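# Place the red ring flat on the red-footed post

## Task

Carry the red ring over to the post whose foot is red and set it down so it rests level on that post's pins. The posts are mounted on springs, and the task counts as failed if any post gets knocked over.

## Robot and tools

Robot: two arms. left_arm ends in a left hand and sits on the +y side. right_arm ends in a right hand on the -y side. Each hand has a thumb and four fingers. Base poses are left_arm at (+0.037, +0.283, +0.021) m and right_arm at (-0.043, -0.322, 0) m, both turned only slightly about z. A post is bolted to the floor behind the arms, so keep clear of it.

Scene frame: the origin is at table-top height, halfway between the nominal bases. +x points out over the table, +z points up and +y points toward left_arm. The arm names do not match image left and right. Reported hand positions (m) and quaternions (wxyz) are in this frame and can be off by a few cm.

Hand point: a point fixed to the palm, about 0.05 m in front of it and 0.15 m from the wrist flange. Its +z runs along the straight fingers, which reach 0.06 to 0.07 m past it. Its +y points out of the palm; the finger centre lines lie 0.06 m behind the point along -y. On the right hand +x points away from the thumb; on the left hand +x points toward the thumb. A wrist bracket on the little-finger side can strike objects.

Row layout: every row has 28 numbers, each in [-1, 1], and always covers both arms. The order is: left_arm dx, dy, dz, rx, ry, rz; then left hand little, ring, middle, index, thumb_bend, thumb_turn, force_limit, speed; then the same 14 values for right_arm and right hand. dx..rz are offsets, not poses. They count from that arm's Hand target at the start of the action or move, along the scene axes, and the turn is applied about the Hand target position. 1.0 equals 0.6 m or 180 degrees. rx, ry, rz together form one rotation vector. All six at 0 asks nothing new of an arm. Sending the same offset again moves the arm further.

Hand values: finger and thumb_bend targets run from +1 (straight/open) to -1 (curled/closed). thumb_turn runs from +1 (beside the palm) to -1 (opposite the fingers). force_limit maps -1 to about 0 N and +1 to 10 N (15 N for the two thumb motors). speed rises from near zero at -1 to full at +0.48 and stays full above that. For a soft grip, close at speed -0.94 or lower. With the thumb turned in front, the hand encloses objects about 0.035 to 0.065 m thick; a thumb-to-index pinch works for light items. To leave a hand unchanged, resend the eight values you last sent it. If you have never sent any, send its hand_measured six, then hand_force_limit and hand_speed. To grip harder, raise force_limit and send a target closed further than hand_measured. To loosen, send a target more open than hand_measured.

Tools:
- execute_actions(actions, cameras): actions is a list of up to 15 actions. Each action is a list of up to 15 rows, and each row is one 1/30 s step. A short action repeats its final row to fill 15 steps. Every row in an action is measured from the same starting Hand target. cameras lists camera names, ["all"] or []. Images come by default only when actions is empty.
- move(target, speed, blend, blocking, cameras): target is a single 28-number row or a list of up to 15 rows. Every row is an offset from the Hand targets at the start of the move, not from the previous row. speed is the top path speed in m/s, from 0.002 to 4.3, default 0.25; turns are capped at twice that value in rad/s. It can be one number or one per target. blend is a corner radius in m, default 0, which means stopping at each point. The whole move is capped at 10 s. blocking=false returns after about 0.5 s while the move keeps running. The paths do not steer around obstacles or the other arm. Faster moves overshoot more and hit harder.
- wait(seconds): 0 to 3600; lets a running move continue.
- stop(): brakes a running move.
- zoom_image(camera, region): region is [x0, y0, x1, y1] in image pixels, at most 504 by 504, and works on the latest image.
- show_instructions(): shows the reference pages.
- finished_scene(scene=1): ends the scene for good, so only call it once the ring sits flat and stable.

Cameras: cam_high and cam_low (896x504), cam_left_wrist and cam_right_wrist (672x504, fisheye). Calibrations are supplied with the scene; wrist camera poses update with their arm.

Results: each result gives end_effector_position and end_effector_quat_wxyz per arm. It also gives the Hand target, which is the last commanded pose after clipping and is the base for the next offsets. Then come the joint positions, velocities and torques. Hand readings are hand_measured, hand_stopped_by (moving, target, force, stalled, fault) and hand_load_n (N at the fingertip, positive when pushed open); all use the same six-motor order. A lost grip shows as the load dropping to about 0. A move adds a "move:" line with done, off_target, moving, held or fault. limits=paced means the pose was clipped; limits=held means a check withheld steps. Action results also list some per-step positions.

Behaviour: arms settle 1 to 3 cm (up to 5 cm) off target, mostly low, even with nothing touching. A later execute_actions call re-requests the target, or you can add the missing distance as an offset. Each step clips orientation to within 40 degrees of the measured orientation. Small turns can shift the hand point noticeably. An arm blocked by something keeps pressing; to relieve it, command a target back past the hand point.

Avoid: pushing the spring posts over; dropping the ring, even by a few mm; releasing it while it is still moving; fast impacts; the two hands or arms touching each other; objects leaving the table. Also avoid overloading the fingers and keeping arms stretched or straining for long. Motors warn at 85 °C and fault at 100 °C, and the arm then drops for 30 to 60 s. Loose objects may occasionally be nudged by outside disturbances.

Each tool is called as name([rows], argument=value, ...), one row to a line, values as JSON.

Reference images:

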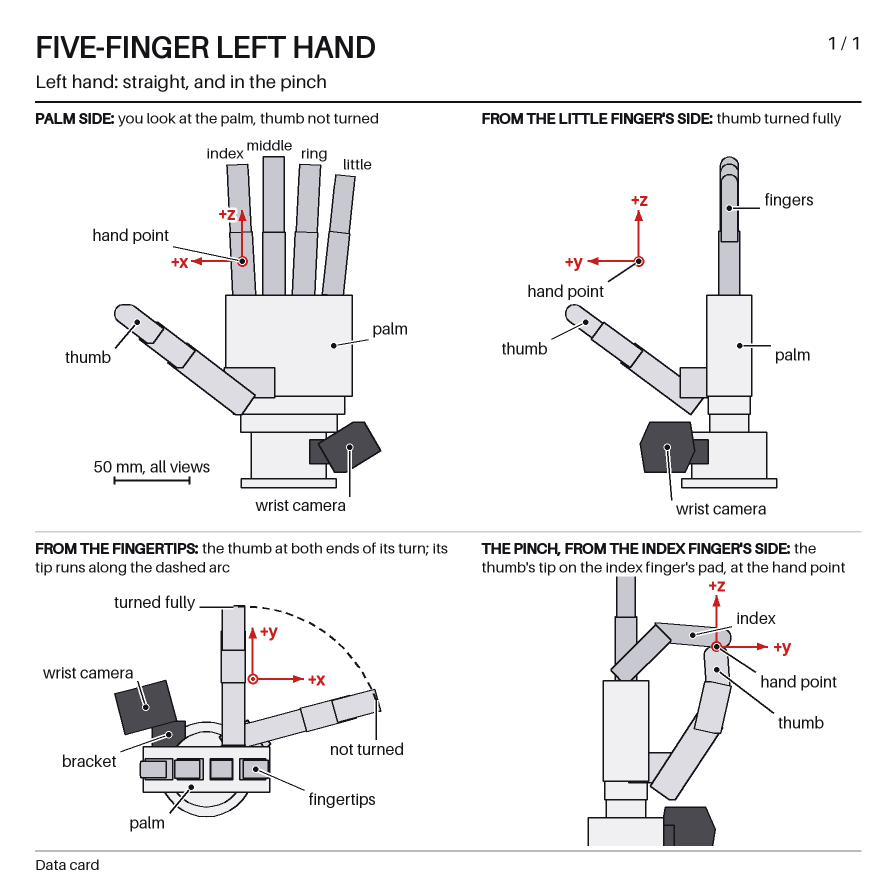

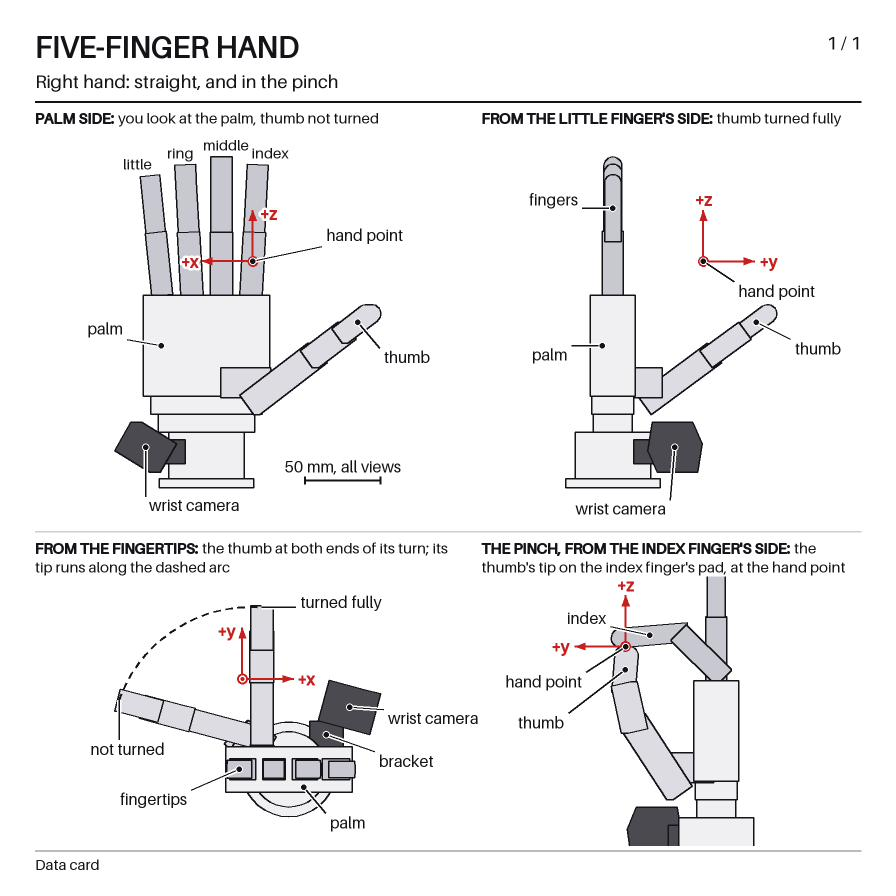

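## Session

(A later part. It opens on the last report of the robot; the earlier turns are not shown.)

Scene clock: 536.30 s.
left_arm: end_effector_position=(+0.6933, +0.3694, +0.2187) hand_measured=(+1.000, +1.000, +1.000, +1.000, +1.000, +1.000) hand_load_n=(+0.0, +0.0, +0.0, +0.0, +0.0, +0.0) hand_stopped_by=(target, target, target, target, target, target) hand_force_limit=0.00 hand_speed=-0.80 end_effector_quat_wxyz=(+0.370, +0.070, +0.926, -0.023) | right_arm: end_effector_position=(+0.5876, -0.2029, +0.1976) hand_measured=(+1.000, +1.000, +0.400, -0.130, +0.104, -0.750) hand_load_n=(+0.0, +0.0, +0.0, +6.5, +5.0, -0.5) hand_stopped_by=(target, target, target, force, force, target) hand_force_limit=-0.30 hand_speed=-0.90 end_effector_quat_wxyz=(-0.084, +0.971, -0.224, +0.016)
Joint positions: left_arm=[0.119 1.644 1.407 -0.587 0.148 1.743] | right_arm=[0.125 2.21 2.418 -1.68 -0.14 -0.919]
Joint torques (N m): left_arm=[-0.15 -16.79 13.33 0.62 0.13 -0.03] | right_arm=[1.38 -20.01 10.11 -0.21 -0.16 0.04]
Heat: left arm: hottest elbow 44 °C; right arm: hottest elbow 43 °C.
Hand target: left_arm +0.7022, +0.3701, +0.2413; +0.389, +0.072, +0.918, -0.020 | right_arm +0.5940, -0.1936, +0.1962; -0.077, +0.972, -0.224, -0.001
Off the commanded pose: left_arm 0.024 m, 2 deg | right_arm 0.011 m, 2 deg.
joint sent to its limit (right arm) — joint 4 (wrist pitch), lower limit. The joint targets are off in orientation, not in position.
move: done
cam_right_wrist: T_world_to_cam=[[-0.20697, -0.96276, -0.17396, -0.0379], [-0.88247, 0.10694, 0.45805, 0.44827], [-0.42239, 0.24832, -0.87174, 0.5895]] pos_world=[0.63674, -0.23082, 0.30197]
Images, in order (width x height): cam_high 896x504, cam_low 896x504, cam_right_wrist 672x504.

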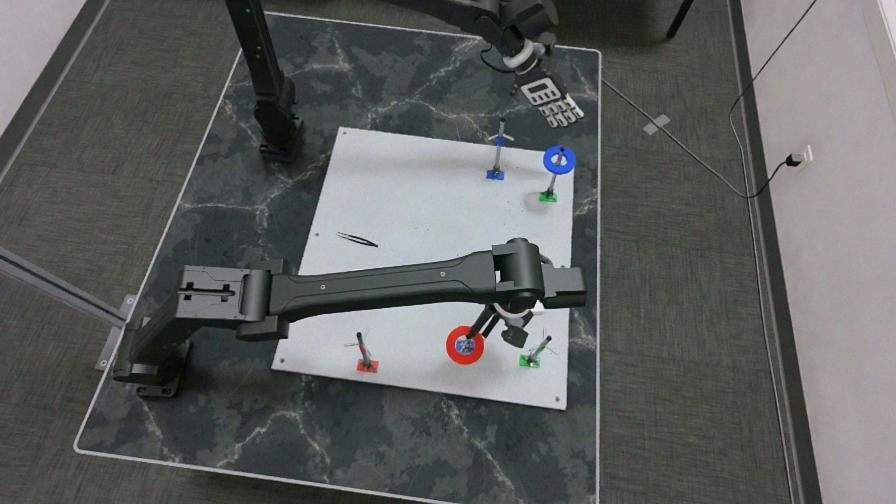

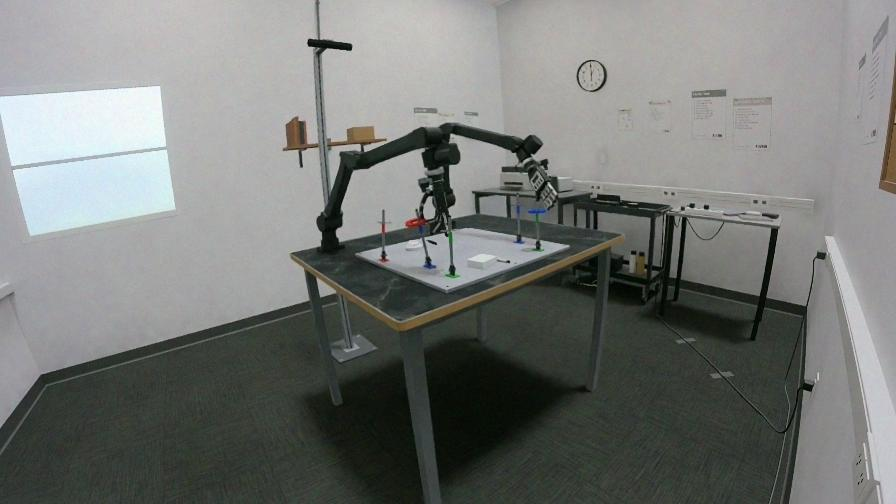

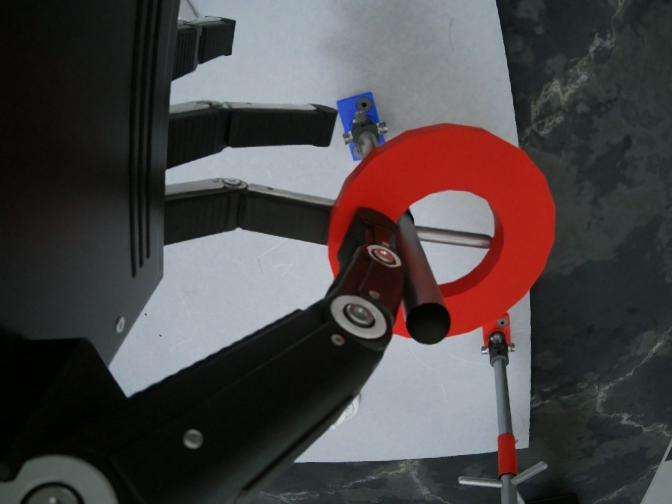

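move(target=[0,0,0,0,0,0,1,1,1,1,1,1,0,-0.8, 0.005,0.010,0.075,0,0,0,1,1,0.4,-0.2,-0.35,-0.75,-0.3,-0.9], speed=0.05, cameras=["cam_right_wrist","cam_low","cam_high"])

zoom_image(camera="cam_low", region=[380, 180, 460, 260])

zoom_image(camera="cam_high", region=[440, 290, 540, 370])

Scene clock: 547.20 s.
left_arm: end_effector_position=(+0.6933, +0.3694, +0.2187) hand_measured=(+1.000, +1.000, +1.000, +1.000, +1.000, +1.000) hand_load_n=(+0.5, +0.0, +0.0, +0.0, +0.0, +0.0) hand_stopped_by=(target, target, target, target, target, target) hand_force_limit=0.00 hand_speed=-0.80 end_effector_quat_wxyz=(+0.370, +0.070, +0.926, -0.023) | right_arm: end_effector_position=(+0.5942, -0.1970, +0.2122) hand_measured=(+1.000, +1.000, +0.400, -0.130, +0.104, -0.750) hand_load_n=(+0.0, +0.0, +0.0, +6.5, +4.5, -0.5) hand_stopped_by=(target, target, target, force, force, target) hand_force_limit=-0.30 hand_speed=-0.90 end_effector_quat_wxyz=(-0.092, +0.969, -0.226, +0.035)
Joint positions: left_arm=[0.119 1.644 1.407 -0.587 0.148 1.743] | right_arm=[0.131 2.21 2.46 -1.68 -0.139 -0.906]
Joint torques (N m): left_arm=[-0.15 -16.79 13.34 0.66 0.14 -0.02] | right_arm=[1.9 -24.76 10.36 -0.03 -0.09 -0.03]
Heat: left arm: hottest elbow 44 °C; right arm: hottest elbow 43 °C.
Hand target: left_arm +0.7022, +0.3701, +0.2413; +0.389, +0.072, +0.918, -0.020 | right_arm +0.5971, -0.1877, +0.2413; -0.077, +0.972, -0.224, -0.001
Off the commanded pose: left_arm 0.024 m, 2 deg | right_arm 0.031 m, 5 deg.
joint sent to its limit (right arm) — joint 4 (wrist pitch), lower limit. The joint targets are off in orientation, not in position.
move: off_target (right_arm)
cam_right_wrist: T_world_to_cam=[[-0.20702, -0.9597, -0.19007, -0.02427], [-0.89911, 0.11005, 0.42366, 0.46458], [-0.38566, 0.2586, -0.88566, 0.58668]] pos_world=[0.63894, -0.22613, 0.31816]
Images, in order (width x height): cam_high 896x504, cam_low 896x504, cam_right_wrist 672x504.

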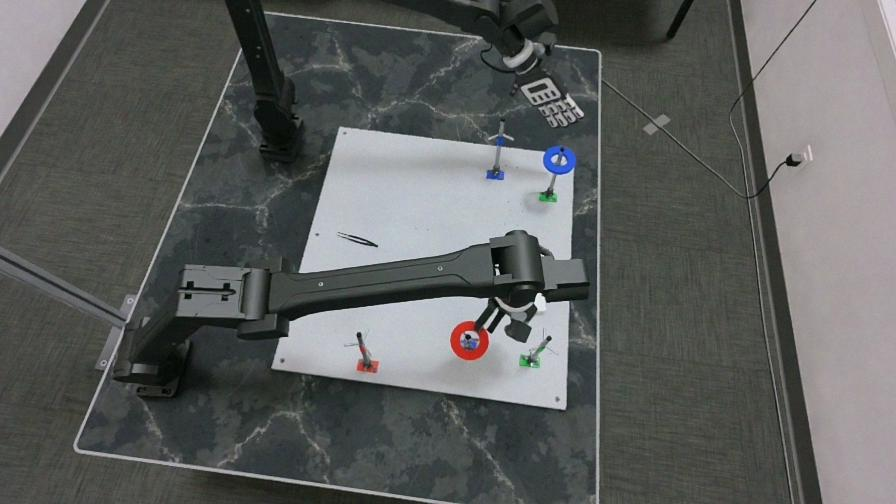

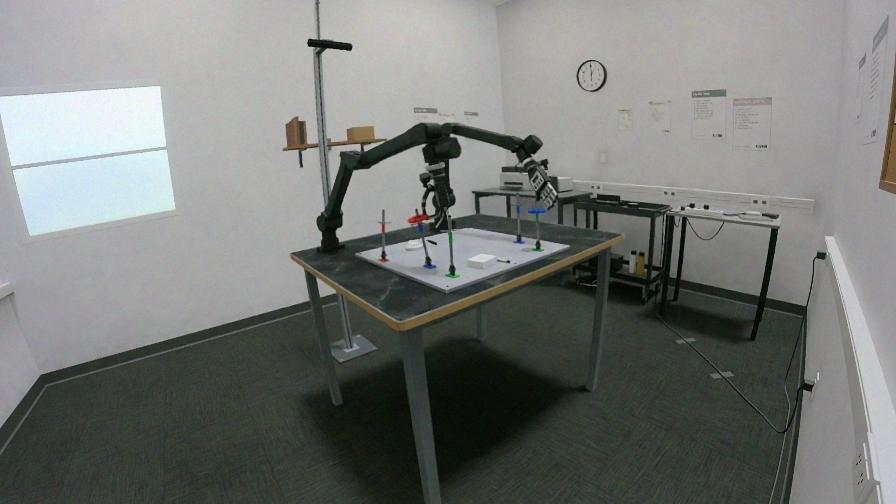

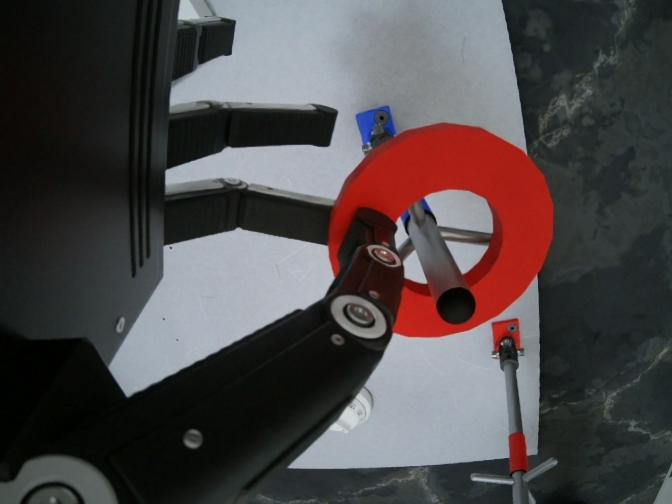

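Scaled by 6.300 from the camera's image (finer frame: 1280x720).

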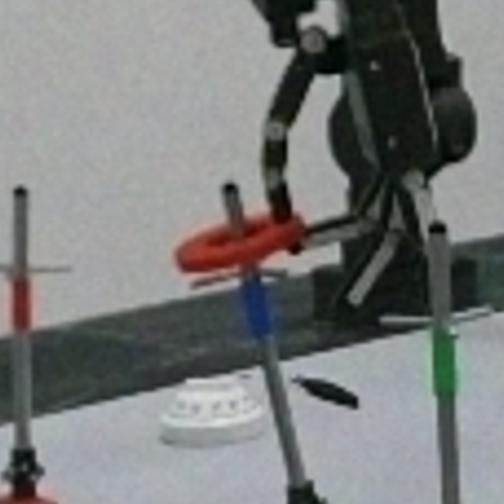

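Scaled by 5.040 from the camera's image (finer frame: 1280x720).

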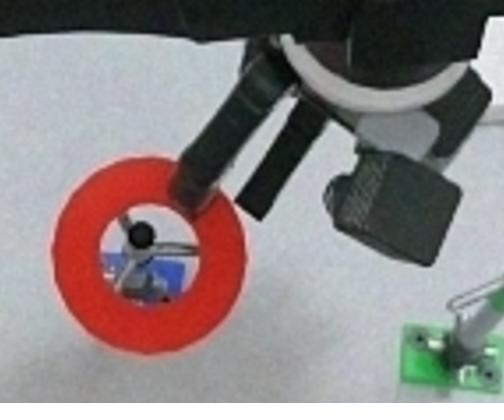

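move(target=[0,0,0,0,0,0,1,1,1,1,1,1,0,-0.8, -0.004,-0.002,0.08,0,0,0,1,1,0.4,-0.2,-0.35,-0.75,-0.3,-0.9], speed=0.05, cameras=["cam_right_wrist","cam_low","cam_high"])

zoom_image(camera="cam_low", region=[380, 180, 460, 260])

zoom_image(camera="cam_high", region=[440, 290, 540, 370])

Scene clock: 556.27 s.
left_arm: end_effector_position=(+0.6933, +0.3694, +0.2187) hand_measured=(+1.000, +1.000, +1.000, +1.000, +1.000, +1.000) hand_load_n=(+0.0, +0.0, +0.0, +0.0, +0.0, +0.0) hand_stopped_by=(target, target, target, target, target, target) hand_force_limit=0.00 hand_speed=-0.80 end_effector_quat_wxyz=(+0.370, +0.070, +0.926, -0.023) | right_arm: end_effector_position=(+0.5943, -0.1970, +0.2587) hand_measured=(+1.000, +1.000, +0.400, -0.130, +0.104, -0.750) hand_load_n=(+0.0, +0.0, +0.0, +6.5, +4.5, -0.5) hand_stopped_by=(target, target, target, force, force, target) hand_force_limit=-0.30 hand_speed=-0.90 end_effector_quat_wxyz=(-0.110, +0.965, -0.225, +0.076)
Joint positions: left_arm=[0.119 1.644 1.407 -0.587 0.148 1.743] | right_arm=[0.131 2.156 2.496 -1.68 -0.137 -0.9]
Joint torques (N m): left_arm=[-0.15 -16.91 13.33 0.69 0.14 -0.01] | right_arm=[1.9 -23.94 10.25 0.05 -0.1 0.05]
Heat: left arm: hottest elbow 45 °C; right arm: hottest elbow 42 °C.
Hand target: left_arm +0.7022, +0.3701, +0.2413; +0.389, +0.072, +0.918, -0.020 | right_arm +0.5946, -0.1889, +0.2891; -0.077, +0.972, -0.224, -0.001
Off the commanded pose: left_arm 0.024 m, 2 deg | right_arm 0.032 m, 10 deg.
joint sent to its limit (right arm) — joint 4 (wrist pitch), lower limit. The joint targets are off in orientation, not in position.
move: off_target (right_arm)
cam_right_wrist: T_world_to_cam=[[-0.19464, -0.95508, -0.22349, -0.01322], [-0.93204, 0.10909, 0.34554, 0.48449], [-0.30564, 0.27556, -0.9114, 0.59041]] pos_world=[0.62945, -0.22817, 0.36773]
Images, in order (width x height): cam_high 896x504, cam_low 896x504, cam_right_wrist 672x504.

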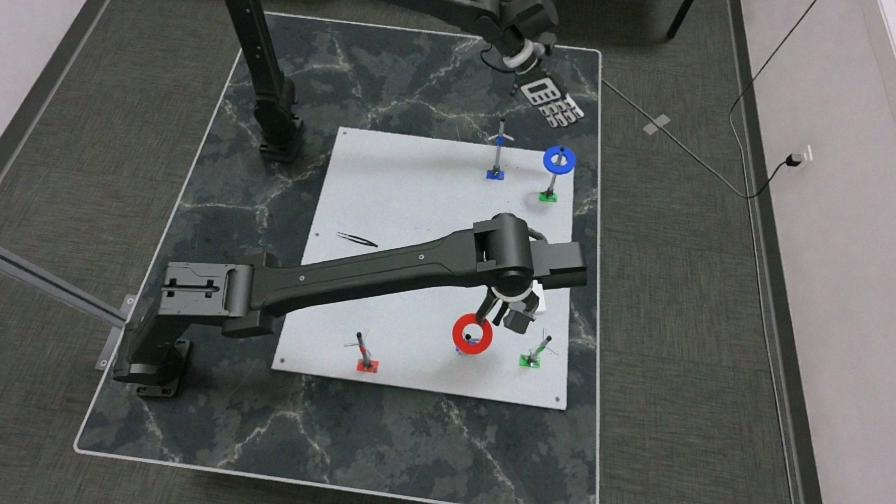

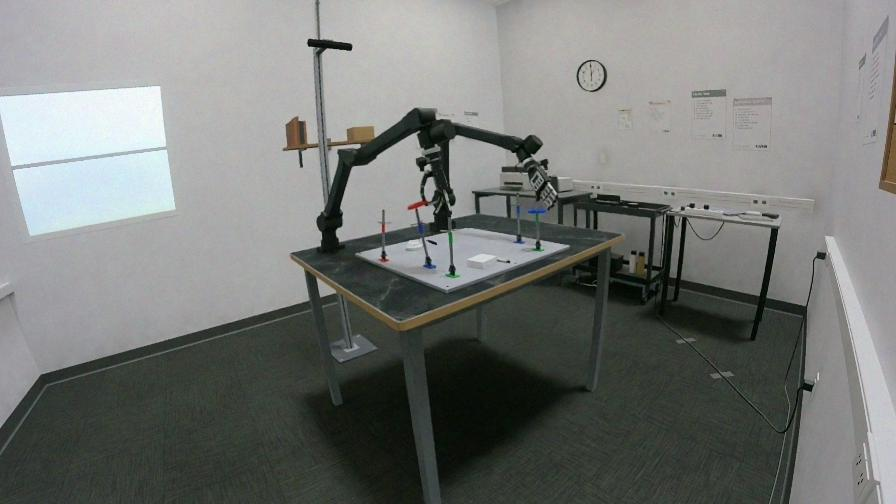

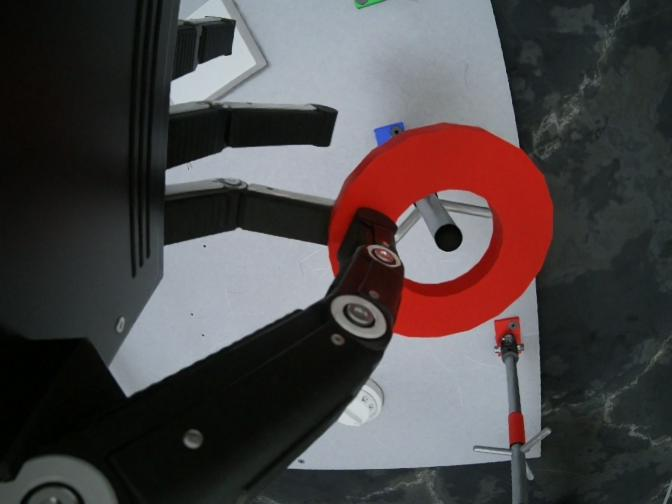

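Scaled by 6.300 from the camera's image (finer frame: 1280x720).

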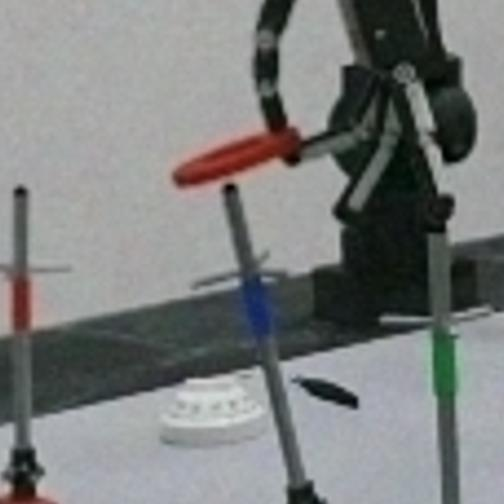

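Scaled by 5.040 from the camera's image (finer frame: 1280x720).

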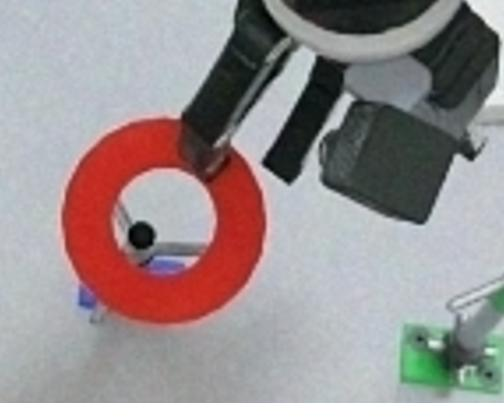

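move([
  [0,0,0,0,0,0,1,1,1,1,1,1,0,-0.8, -0.017,0,0.058,0,0,0,1,1,0.4,-0.2,-0.35,-0.75,-0.3,-0.9],
  [0,0,0,0,0,0,1,1,1,1,1,1,0,-0.8, -0.225,0,0.058,0,0,0,1,1,0.4,-0.2,-0.35,-0.75,-0.3,-0.9],
  [0,0,0,0,0,0,1,1,1,1,1,1,0,-0.8, -0.283,-0.06,0.035,-0.0703,0.0268,-0.2778,1,1,0.4,-0.2,-0.35,-0.75,-0.3,-0.9],
], speed=0.12, blend=[0.015,0.03,0], cameras=["cam_right_wrist","cam_low","cam_high"])

zoom_image(camera="cam_low", region=[350, 160, 450, 260])

zoom_image(camera="cam_high", region=[330, 280, 450, 380])

Scene clock: 600.23 s.
left_arm: end_effector_position=(+0.6933, +0.3694, +0.2187) hand_measured=(+1.000, +1.000, +1.000, +1.000, +1.000, +1.000) hand_load_n=(+0.0, +0.0, +0.0, +0.0, +0.0, +0.0) hand_stopped_by=(target, target, target, target, target, target) hand_force_limit=0.00 hand_speed=-0.80 end_effector_quat_wxyz=(+0.370, +0.070, +0.926, -0.023) | right_arm: end_effector_position=(+0.4293, -0.2188, +0.3003) hand_measured=(+1.000, +1.000, +0.400, -0.130, +0.104, -0.750) hand_load_n=(+0.0, +0.0, +0.0, +6.0, +4.5, +0.0) hand_stopped_by=(target, target, target, force, force, target) hand_force_limit=-0.30 hand_speed=-0.90 end_effector_quat_wxyz=(-0.013, +0.795, -0.603, +0.061)
Joint positions: left_arm=[0.119 1.644 1.407 -0.587 0.148 1.743] | right_arm=[0.127 1.719 1.93 -1.68 0.073 -0.084]
Joint torques (N m): left_arm=[-0.15 -17.03 13.35 0.64 0.13 -0.02] | right_arm=[0.44 -18.2 6.98 -0.27 -0.03 0.03]
Heat: left arm: hottest elbow 45 °C; right arm: hottest elbow 44 °C.
Hand target: left_arm +0.7022, +0.3701, +0.2413; +0.389, +0.072, +0.918, -0.020 | right_arm +0.4248, -0.2249, +0.3102; +0.043, +0.788, -0.614, +0.016
Off the commanded pose: left_arm 0.024 m, 2 deg | right_arm 0.012 m, 8 deg.
joint sent to its limit (right arm) — joint 4 (wrist pitch), lower limit. The joint targets are off in orientation, not in position.
move: off_target (right_arm)
cam_right_wrist: T_world_to_cam=[[-0.86656, -0.49259, -0.08019, 0.28978], [-0.48005, 0.77874, 0.40387, 0.25365], [-0.1365, 0.38848, -0.91129, 0.53584]] pos_world=[0.44601, -0.26294, 0.4091]
Images, in order (width x height): cam_high 896x504, cam_low 896x504, cam_right_wrist 672x504.

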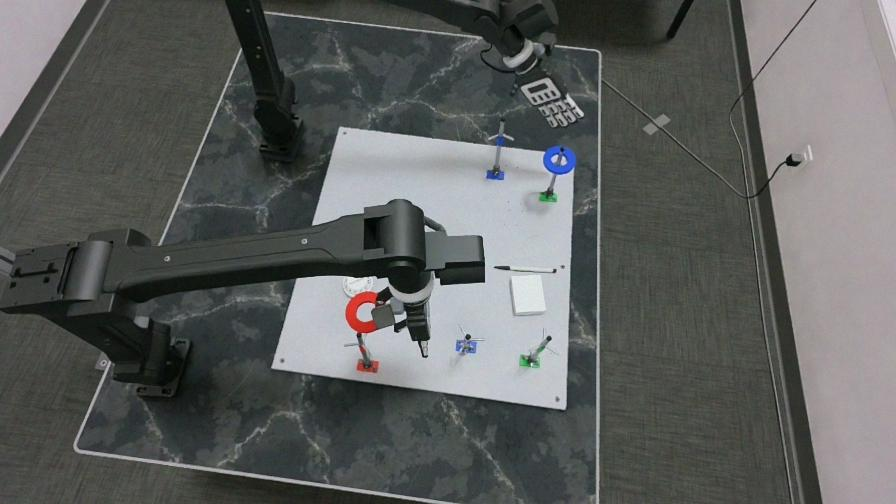

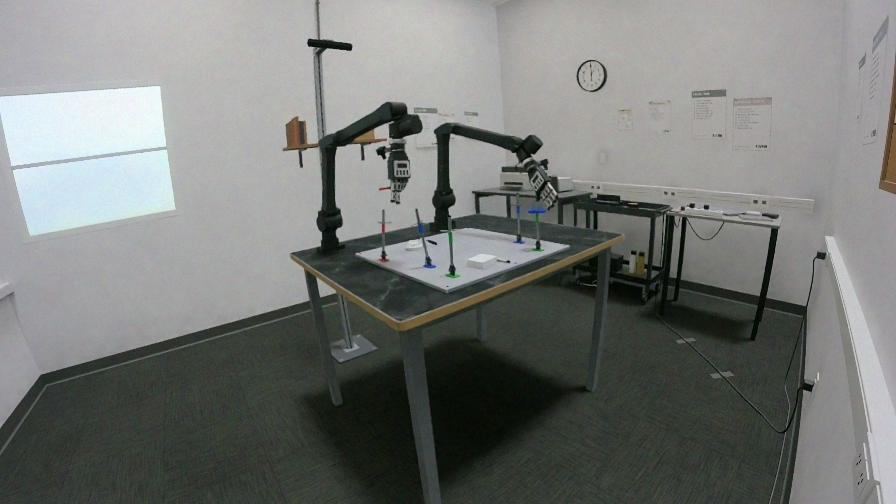

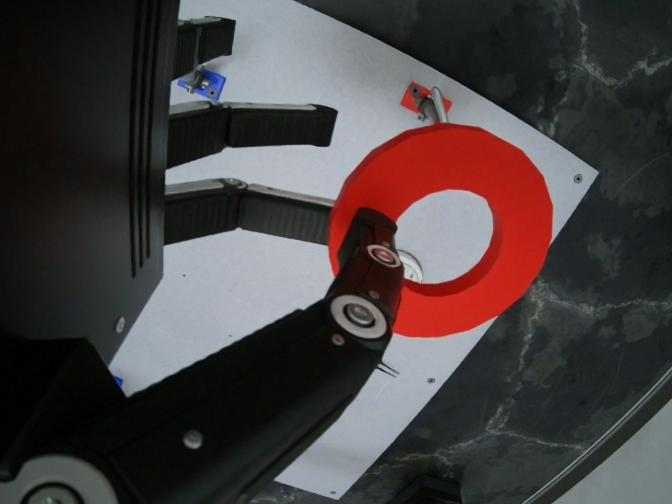

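Scaled by 5.040 from the camera's image (finer frame: 1280x720).

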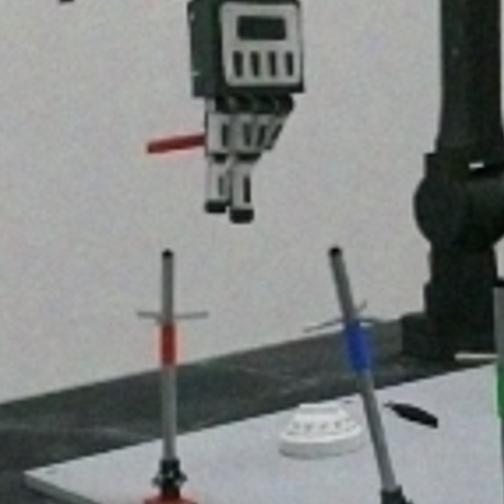

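Scaled by 4.200 from the camera's image (finer frame: 1280x720).

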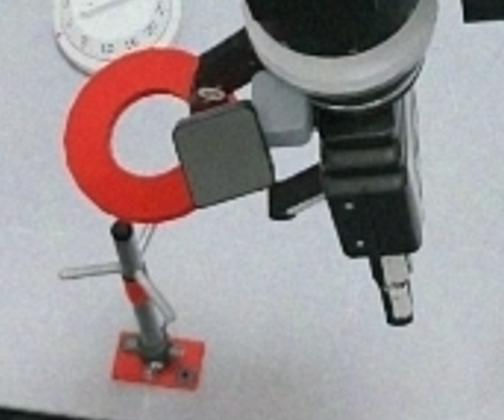

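move(target=[0,0,0,0,0,0,1,1,1,1,1,1,0,-0.8, -0.031,-0.0277,-0.08,0,0,0,1,1,0.4,-0.2,-0.35,-0.75,-0.3,-0.9], speed=0.08, cameras=["cam_right_wrist","cam_low","cam_high"])

zoom_image(camera="cam_low", region=[350, 160, 430, 240])

zoom_image(camera="cam_high", region=[330, 290, 430, 370])

Scene clock: 623.30 s.
left_arm: end_effector_position=(+0.6933, +0.3694, +0.2187) hand_measured=(+1.000, +1.000, +1.000, +1.000, +1.000, +1.000) hand_load_n=(+0.0, +0.0, +0.0, +0.0, +0.0, +0.0) hand_stopped_by=(target, target, target, target, target, target) hand_force_limit=0.00 hand_speed=-0.80 end_effector_quat_wxyz=(+0.370, +0.070, +0.926, -0.023) | right_arm: end_effector_position=(+0.4070, -0.2353, +0.2628) hand_measured=(+1.000, +1.000, +0.400, -0.130, +0.104, -0.750) hand_load_n=(+0.0, +0.0, +0.5, +6.0, +4.5, -0.5) hand_stopped_by=(target, target, target, force, force, target) hand_force_limit=-0.30 hand_speed=-0.90 end_effector_quat_wxyz=(+0.032, +0.790, -0.612, +0.024)
Joint positions: left_arm=[0.119 1.644 1.407 -0.587 0.148 1.743] | right_arm=[0.104 1.717 1.813 -1.68 0.079 -0.083]
Joint torques (N m): left_arm=[0.03 -16.79 13.37 0.65 0.12 -0.02] | right_arm=[0.03 -15.74 7.06 -0.43 0.06 -0.11]
Heat: left arm: hottest elbow 45 °C; right arm: hottest elbow 41 °C.
Hand target: left_arm +0.7022, +0.3701, +0.2413; +0.389, +0.072, +0.918, -0.020 | right_arm +0.4062, -0.2415, +0.2623; +0.043, +0.788, -0.614, +0.016
Off the commanded pose: left_arm 0.024 m, 2 deg | right_arm 0.006 m, 2 deg.
joint sent to its limit (right arm) — joint 4 (wrist pitch), lower limit. The joint targets still meet the commanded pose.
move: done
cam_right_wrist: T_world_to_cam=[[-0.88124, -0.47166, 0.0307, 0.24113], [-0.41353, 0.80083, 0.43319, 0.24143], [-0.2289, 0.36905, -0.90078, 0.53529]] pos_world=[0.43486, -0.27716, 0.37019]
Images, in order (width x height): cam_high 896x504, cam_low 896x504, cam_right_wrist 672x504.

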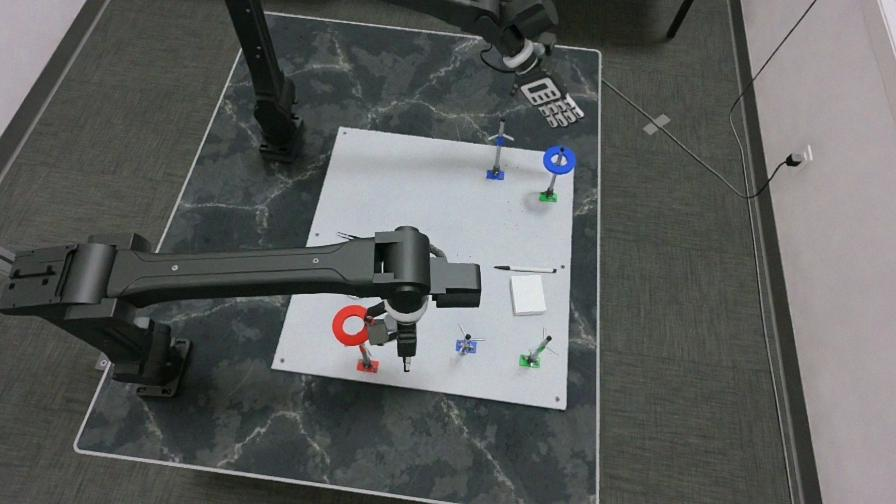

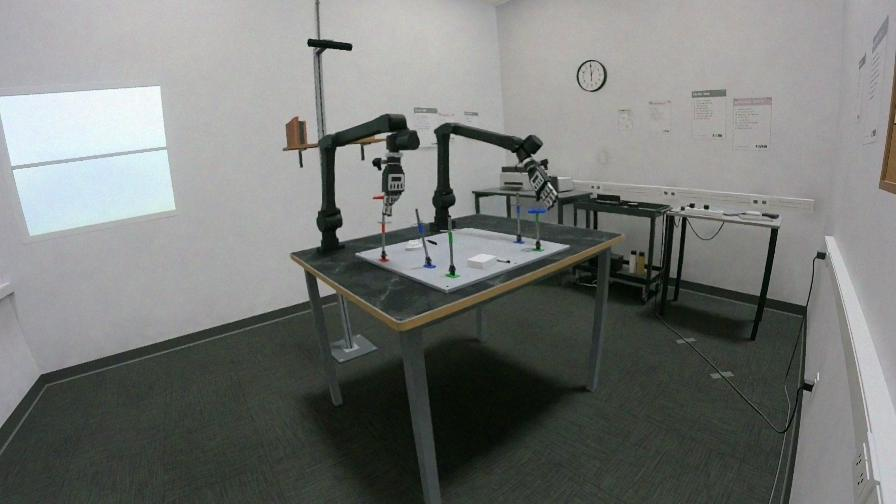

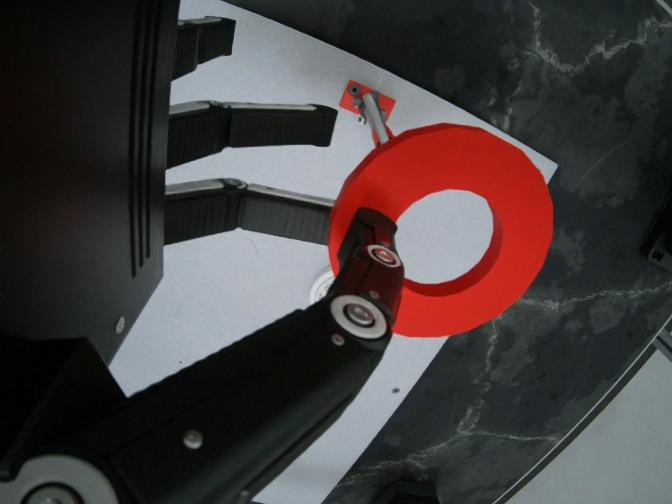

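Scaled by 6.300 from the camera's image (finer frame: 1280x720).

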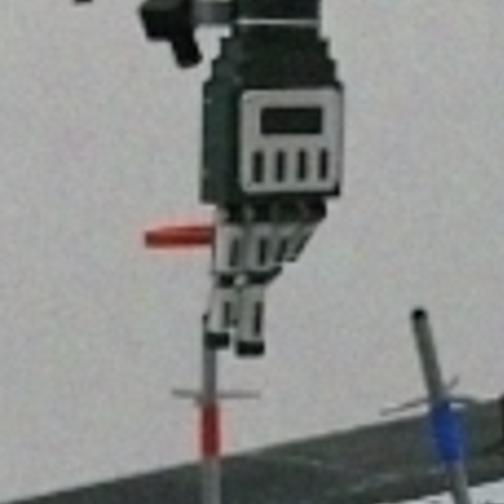

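Scaled by 5.040 from the camera's image (finer frame: 1280x720).

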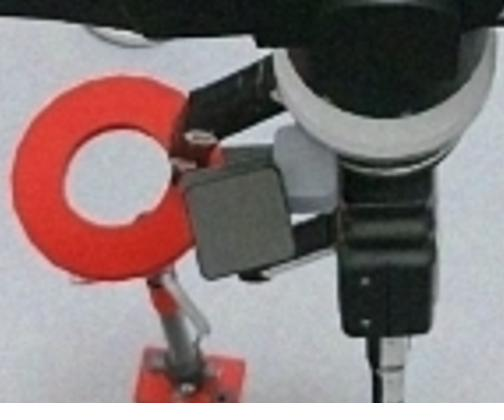

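move(target=[0,0,0,0,0,0,1,1,1,1,1,1,0,-0.8, 0.006,-0.009,-0.11,0,0,0,1,1,0.4,-0.2,-0.35,-0.75,-0.3,-0.9], speed=0.05, cameras=["cam_right_wrist","cam_low","cam_high"])

zoom_image(camera="cam_low", region=[350, 180, 430, 260])

zoom_image(camera="cam_high", region=[330, 290, 430, 370])

zoom_image(camera="cam_right_wrist", region=[300, 60, 580, 350])

Scene clock: 637.23 s.
left_arm: end_effector_position=(+0.6933, +0.3694, +0.2187) hand_measured=(+1.000, +1.000, +1.000, +1.000, +1.000, +1.000) hand_load_n=(+0.0, +0.0, +0.0, +0.0, +0.0, +0.0) hand_stopped_by=(target, target, target, target, target, target) hand_force_limit=0.00 hand_speed=-0.80 end_effector_quat_wxyz=(+0.370, +0.070, +0.926, -0.023) | right_arm: end_effector_position=(+0.4059, -0.2405, +0.2050) hand_measured=(+1.000, +1.000, +0.400, -0.130, +0.104, -0.750) hand_load_n=(+0.0, +0.5, +0.0, +6.5, +4.5, -0.5) hand_stopped_by=(target, target, target, force, force, target) hand_force_limit=-0.30 hand_speed=-0.90 end_effector_quat_wxyz=(+0.038, +0.788, -0.614, +0.019)
Joint positions: left_arm=[0.119 1.644 1.407 -0.587 0.148 1.743] | right_arm=[0.094 1.721 1.663 -1.543 0.08 -0.086]
Joint torques (N m): left_arm=[-0.09 -16.91 13.29 0.64 0.12 -0.02] | right_arm=[0.44 -15.21 6.98 0.23 0.02 -0.17]
Heat: left arm: hottest elbow 45 °C; right arm: hottest elbow 39 °C.
Hand target: left_arm +0.7022, +0.3701, +0.2413; +0.389, +0.072, +0.918, -0.020 | right_arm +0.4099, -0.2468, +0.1962; +0.043, +0.788, -0.614, +0.016
Off the commanded pose: left_arm 0.024 m, 2 deg | right_arm 0.011 m, 1 deg.
move: off_target (right_arm)
cam_right_wrist: T_world_to_cam=[[-0.88385, -0.46545, 0.04648, 0.23882], [-0.40109, 0.80525, 0.4367, 0.26546], [-0.24068, 0.36733, -0.89841, 0.48879]] pos_world=[0.43519, -0.28215, 0.3121]
Images, in order (width x height): cam_high 896x504, cam_low 896x504, cam_right_wrist 672x504.

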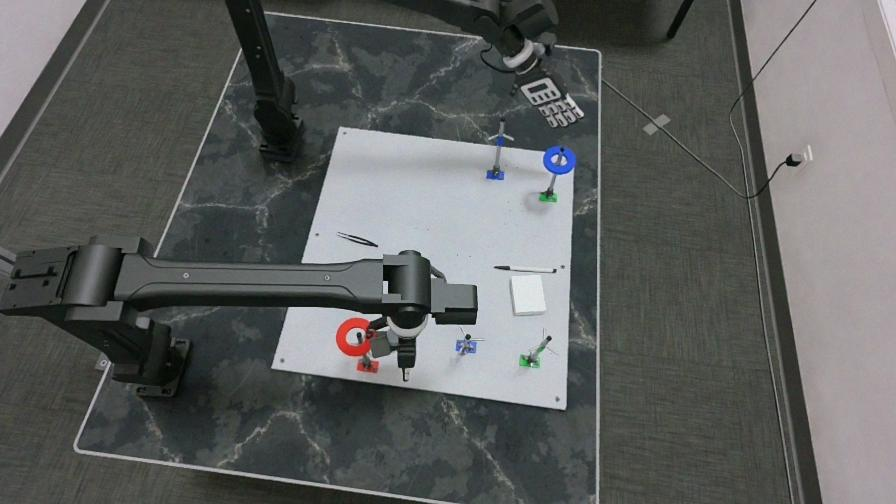

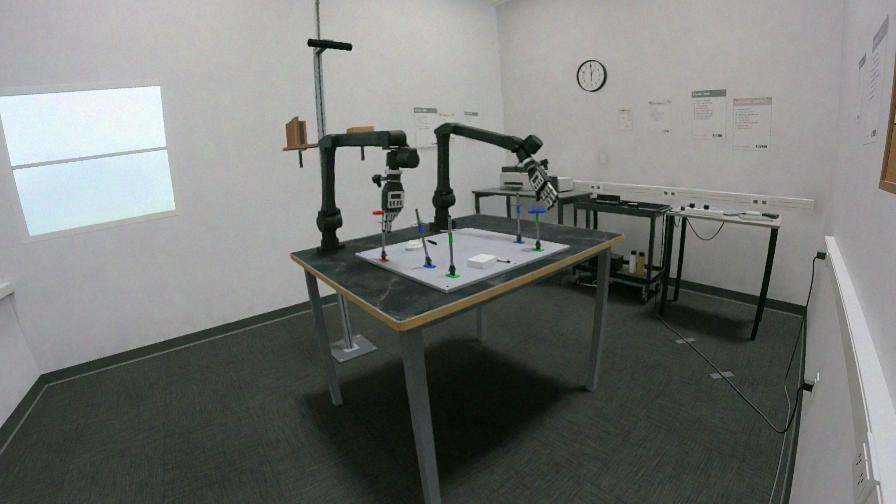

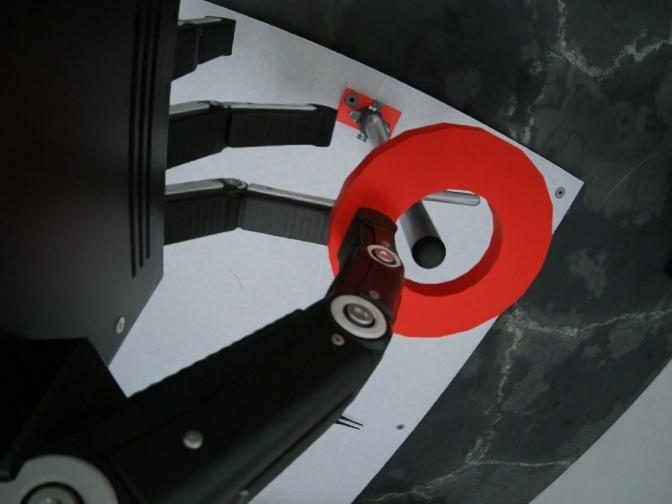

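Scaled by 6.300 from the camera's image (finer frame: 1280x720).

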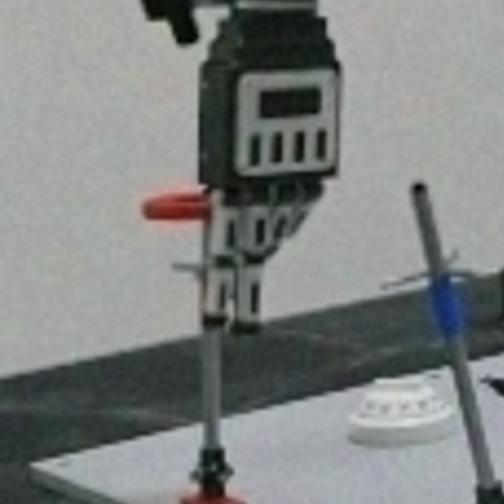

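Scaled by 5.040 from the camera's image (finer frame: 1280x720).

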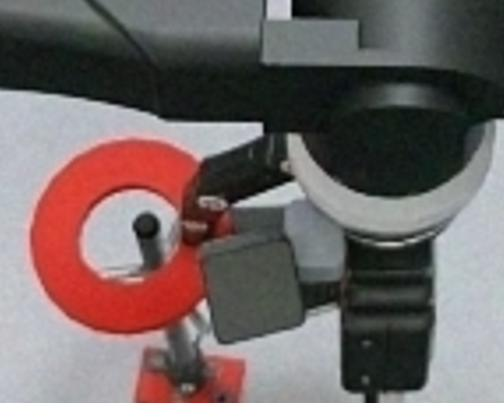

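Scaled by 1.738 from the camera's image (finer frame: 960x720).

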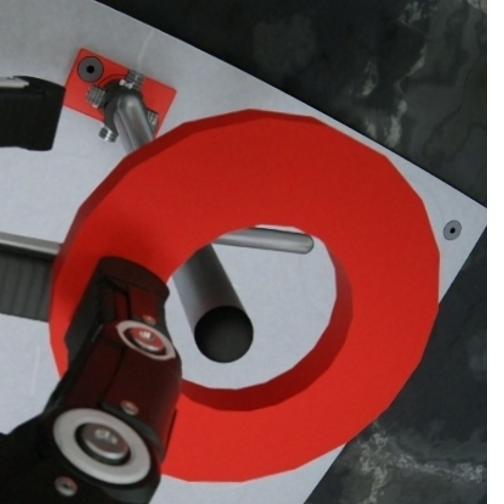

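move(target=[0,0,0,0,0,0,1,1,1,1,1,1,0,-0.8, 0.011,0.0,-0.034,0,0,0,1,1,0.4,-0.2,-0.35,-0.75,-0.3,-0.9], speed=0.04, cameras=["cam_right_wrist","cam_low","cam_high"])

zoom_image(camera="cam_low", region=[360, 190, 420, 250])

zoom_image(camera="cam_high", region=[330, 290, 430, 370])

zoom_image(camera="cam_right_wrist", region=[300, 60, 580, 350])

Scene clock: 645.70 s.
left_arm: end_effector_position=(+0.6933, +0.3694, +0.2187) hand_measured=(+1.000, +1.000, +1.000, +1.000, +1.000, +1.000) hand_load_n=(+0.0, +0.0, +0.0, +0.0, +0.0, +0.0) hand_stopped_by=(target, target, target, target, target, target) hand_force_limit=0.00 hand_speed=-0.80 end_effector_quat_wxyz=(+0.370, +0.070, +0.926, -0.023) | right_arm: end_effector_position=(+0.4128, -0.2403, +0.1838) hand_measured=(+1.000, +1.000, +0.400, -0.130, +0.104, -0.750) hand_load_n=(+0.0, +0.0, +0.0, +6.5, +4.0, +0.0) hand_stopped_by=(target, target, target, force, force, target) hand_force_limit=-0.30 hand_speed=-0.90 end_effector_quat_wxyz=(+0.039, +0.788, -0.614, +0.019)
Joint positions: left_arm=[0.119 1.644 1.407 -0.587 0.148 1.743] | right_arm=[0.092 1.745 1.64 -1.497 0.08 -0.087]
Joint torques (N m): left_arm=[-0.26 -16.67 13.37 0.66 0.13 -0.01] | right_arm=[0.38 -15.74 7.01 0.39 0.01 -0.2]
Heat: left arm: hottest elbow 45 °C; right arm: hottest elbow 38 °C.
Hand target: left_arm +0.7022, +0.3701, +0.2413; +0.389, +0.072, +0.918, -0.020 | right_arm +0.4165, -0.2469, +0.1759; +0.043, +0.788, -0.614, +0.016
Off the commanded pose: left_arm 0.024 m, 2 deg | right_arm 0.011 m, 1 deg.
move: off_target (right_arm)
cam_right_wrist: T_world_to_cam=[[-0.88444, -0.46416, 0.04825, 0.24619], [-0.39911, 0.80595, 0.4372, 0.27654], [-0.24182, 0.36742, -0.89807, 0.47178]] pos_world=[0.4422, -0.28195, 0.29091]
Images, in order (width x height): cam_high 896x504, cam_low 896x504, cam_right_wrist 672x504.

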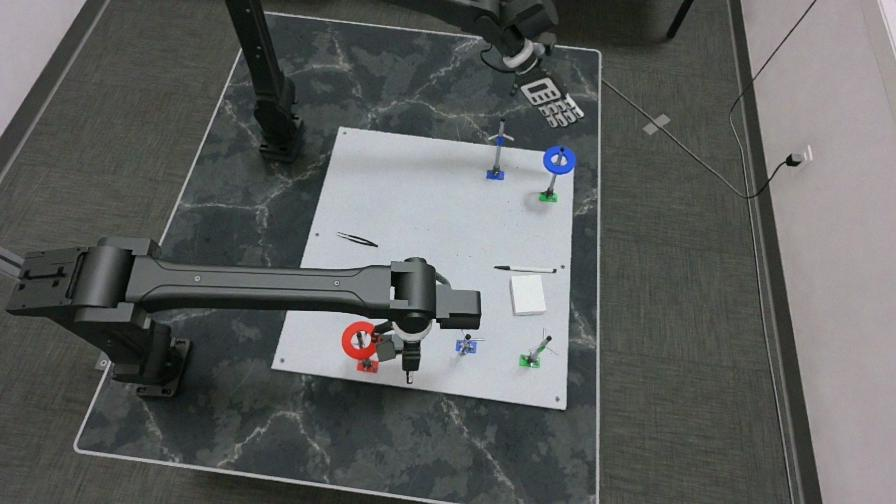

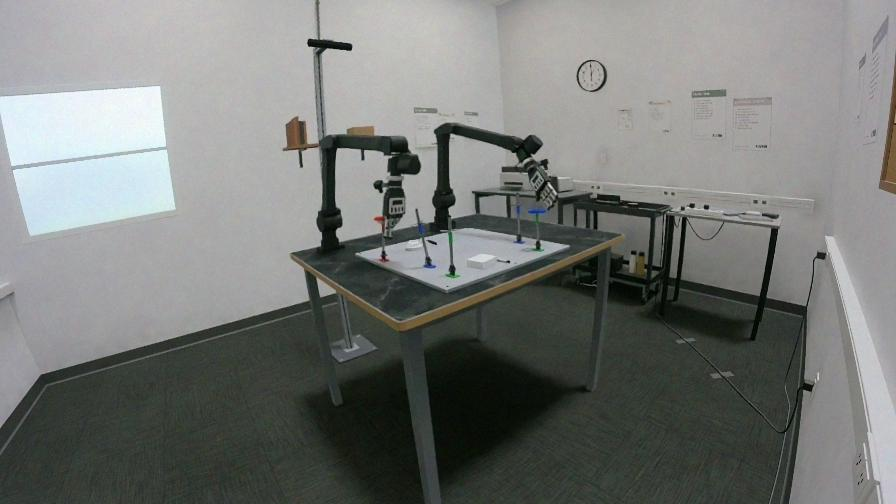

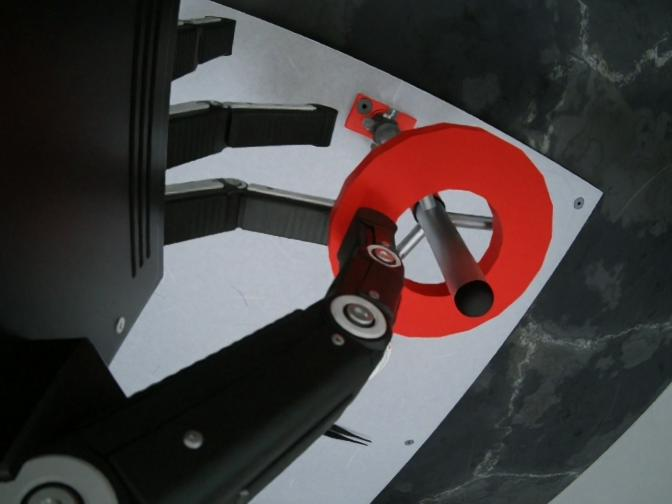

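Scaled by 8.400 from the camera's image (finer frame: 1280x720).

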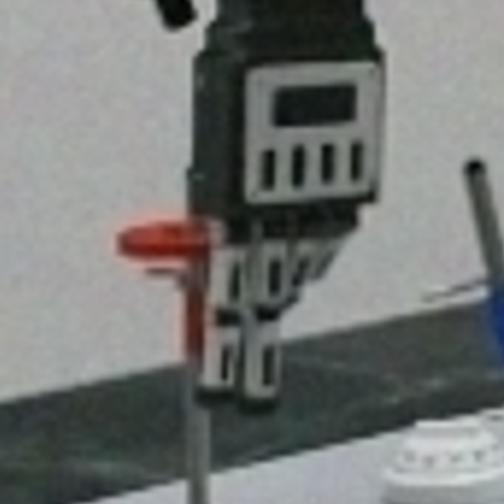

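Scaled by 5.040 from the camera's image (finer frame: 1280x720).

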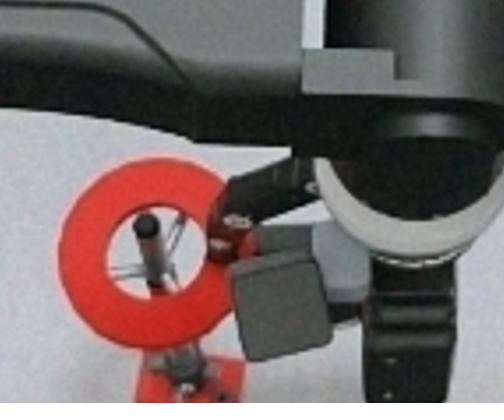

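Scaled by 1.738 from the camera's image (finer frame: 960x720).

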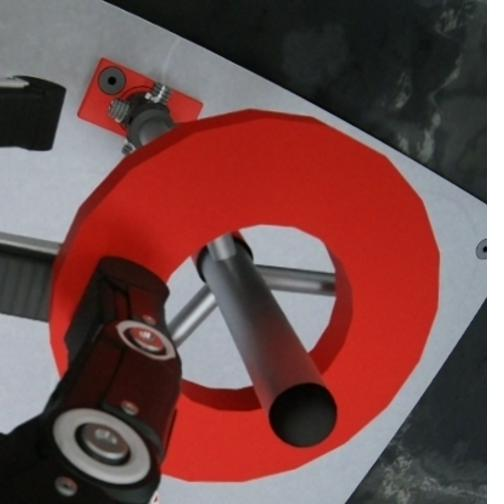

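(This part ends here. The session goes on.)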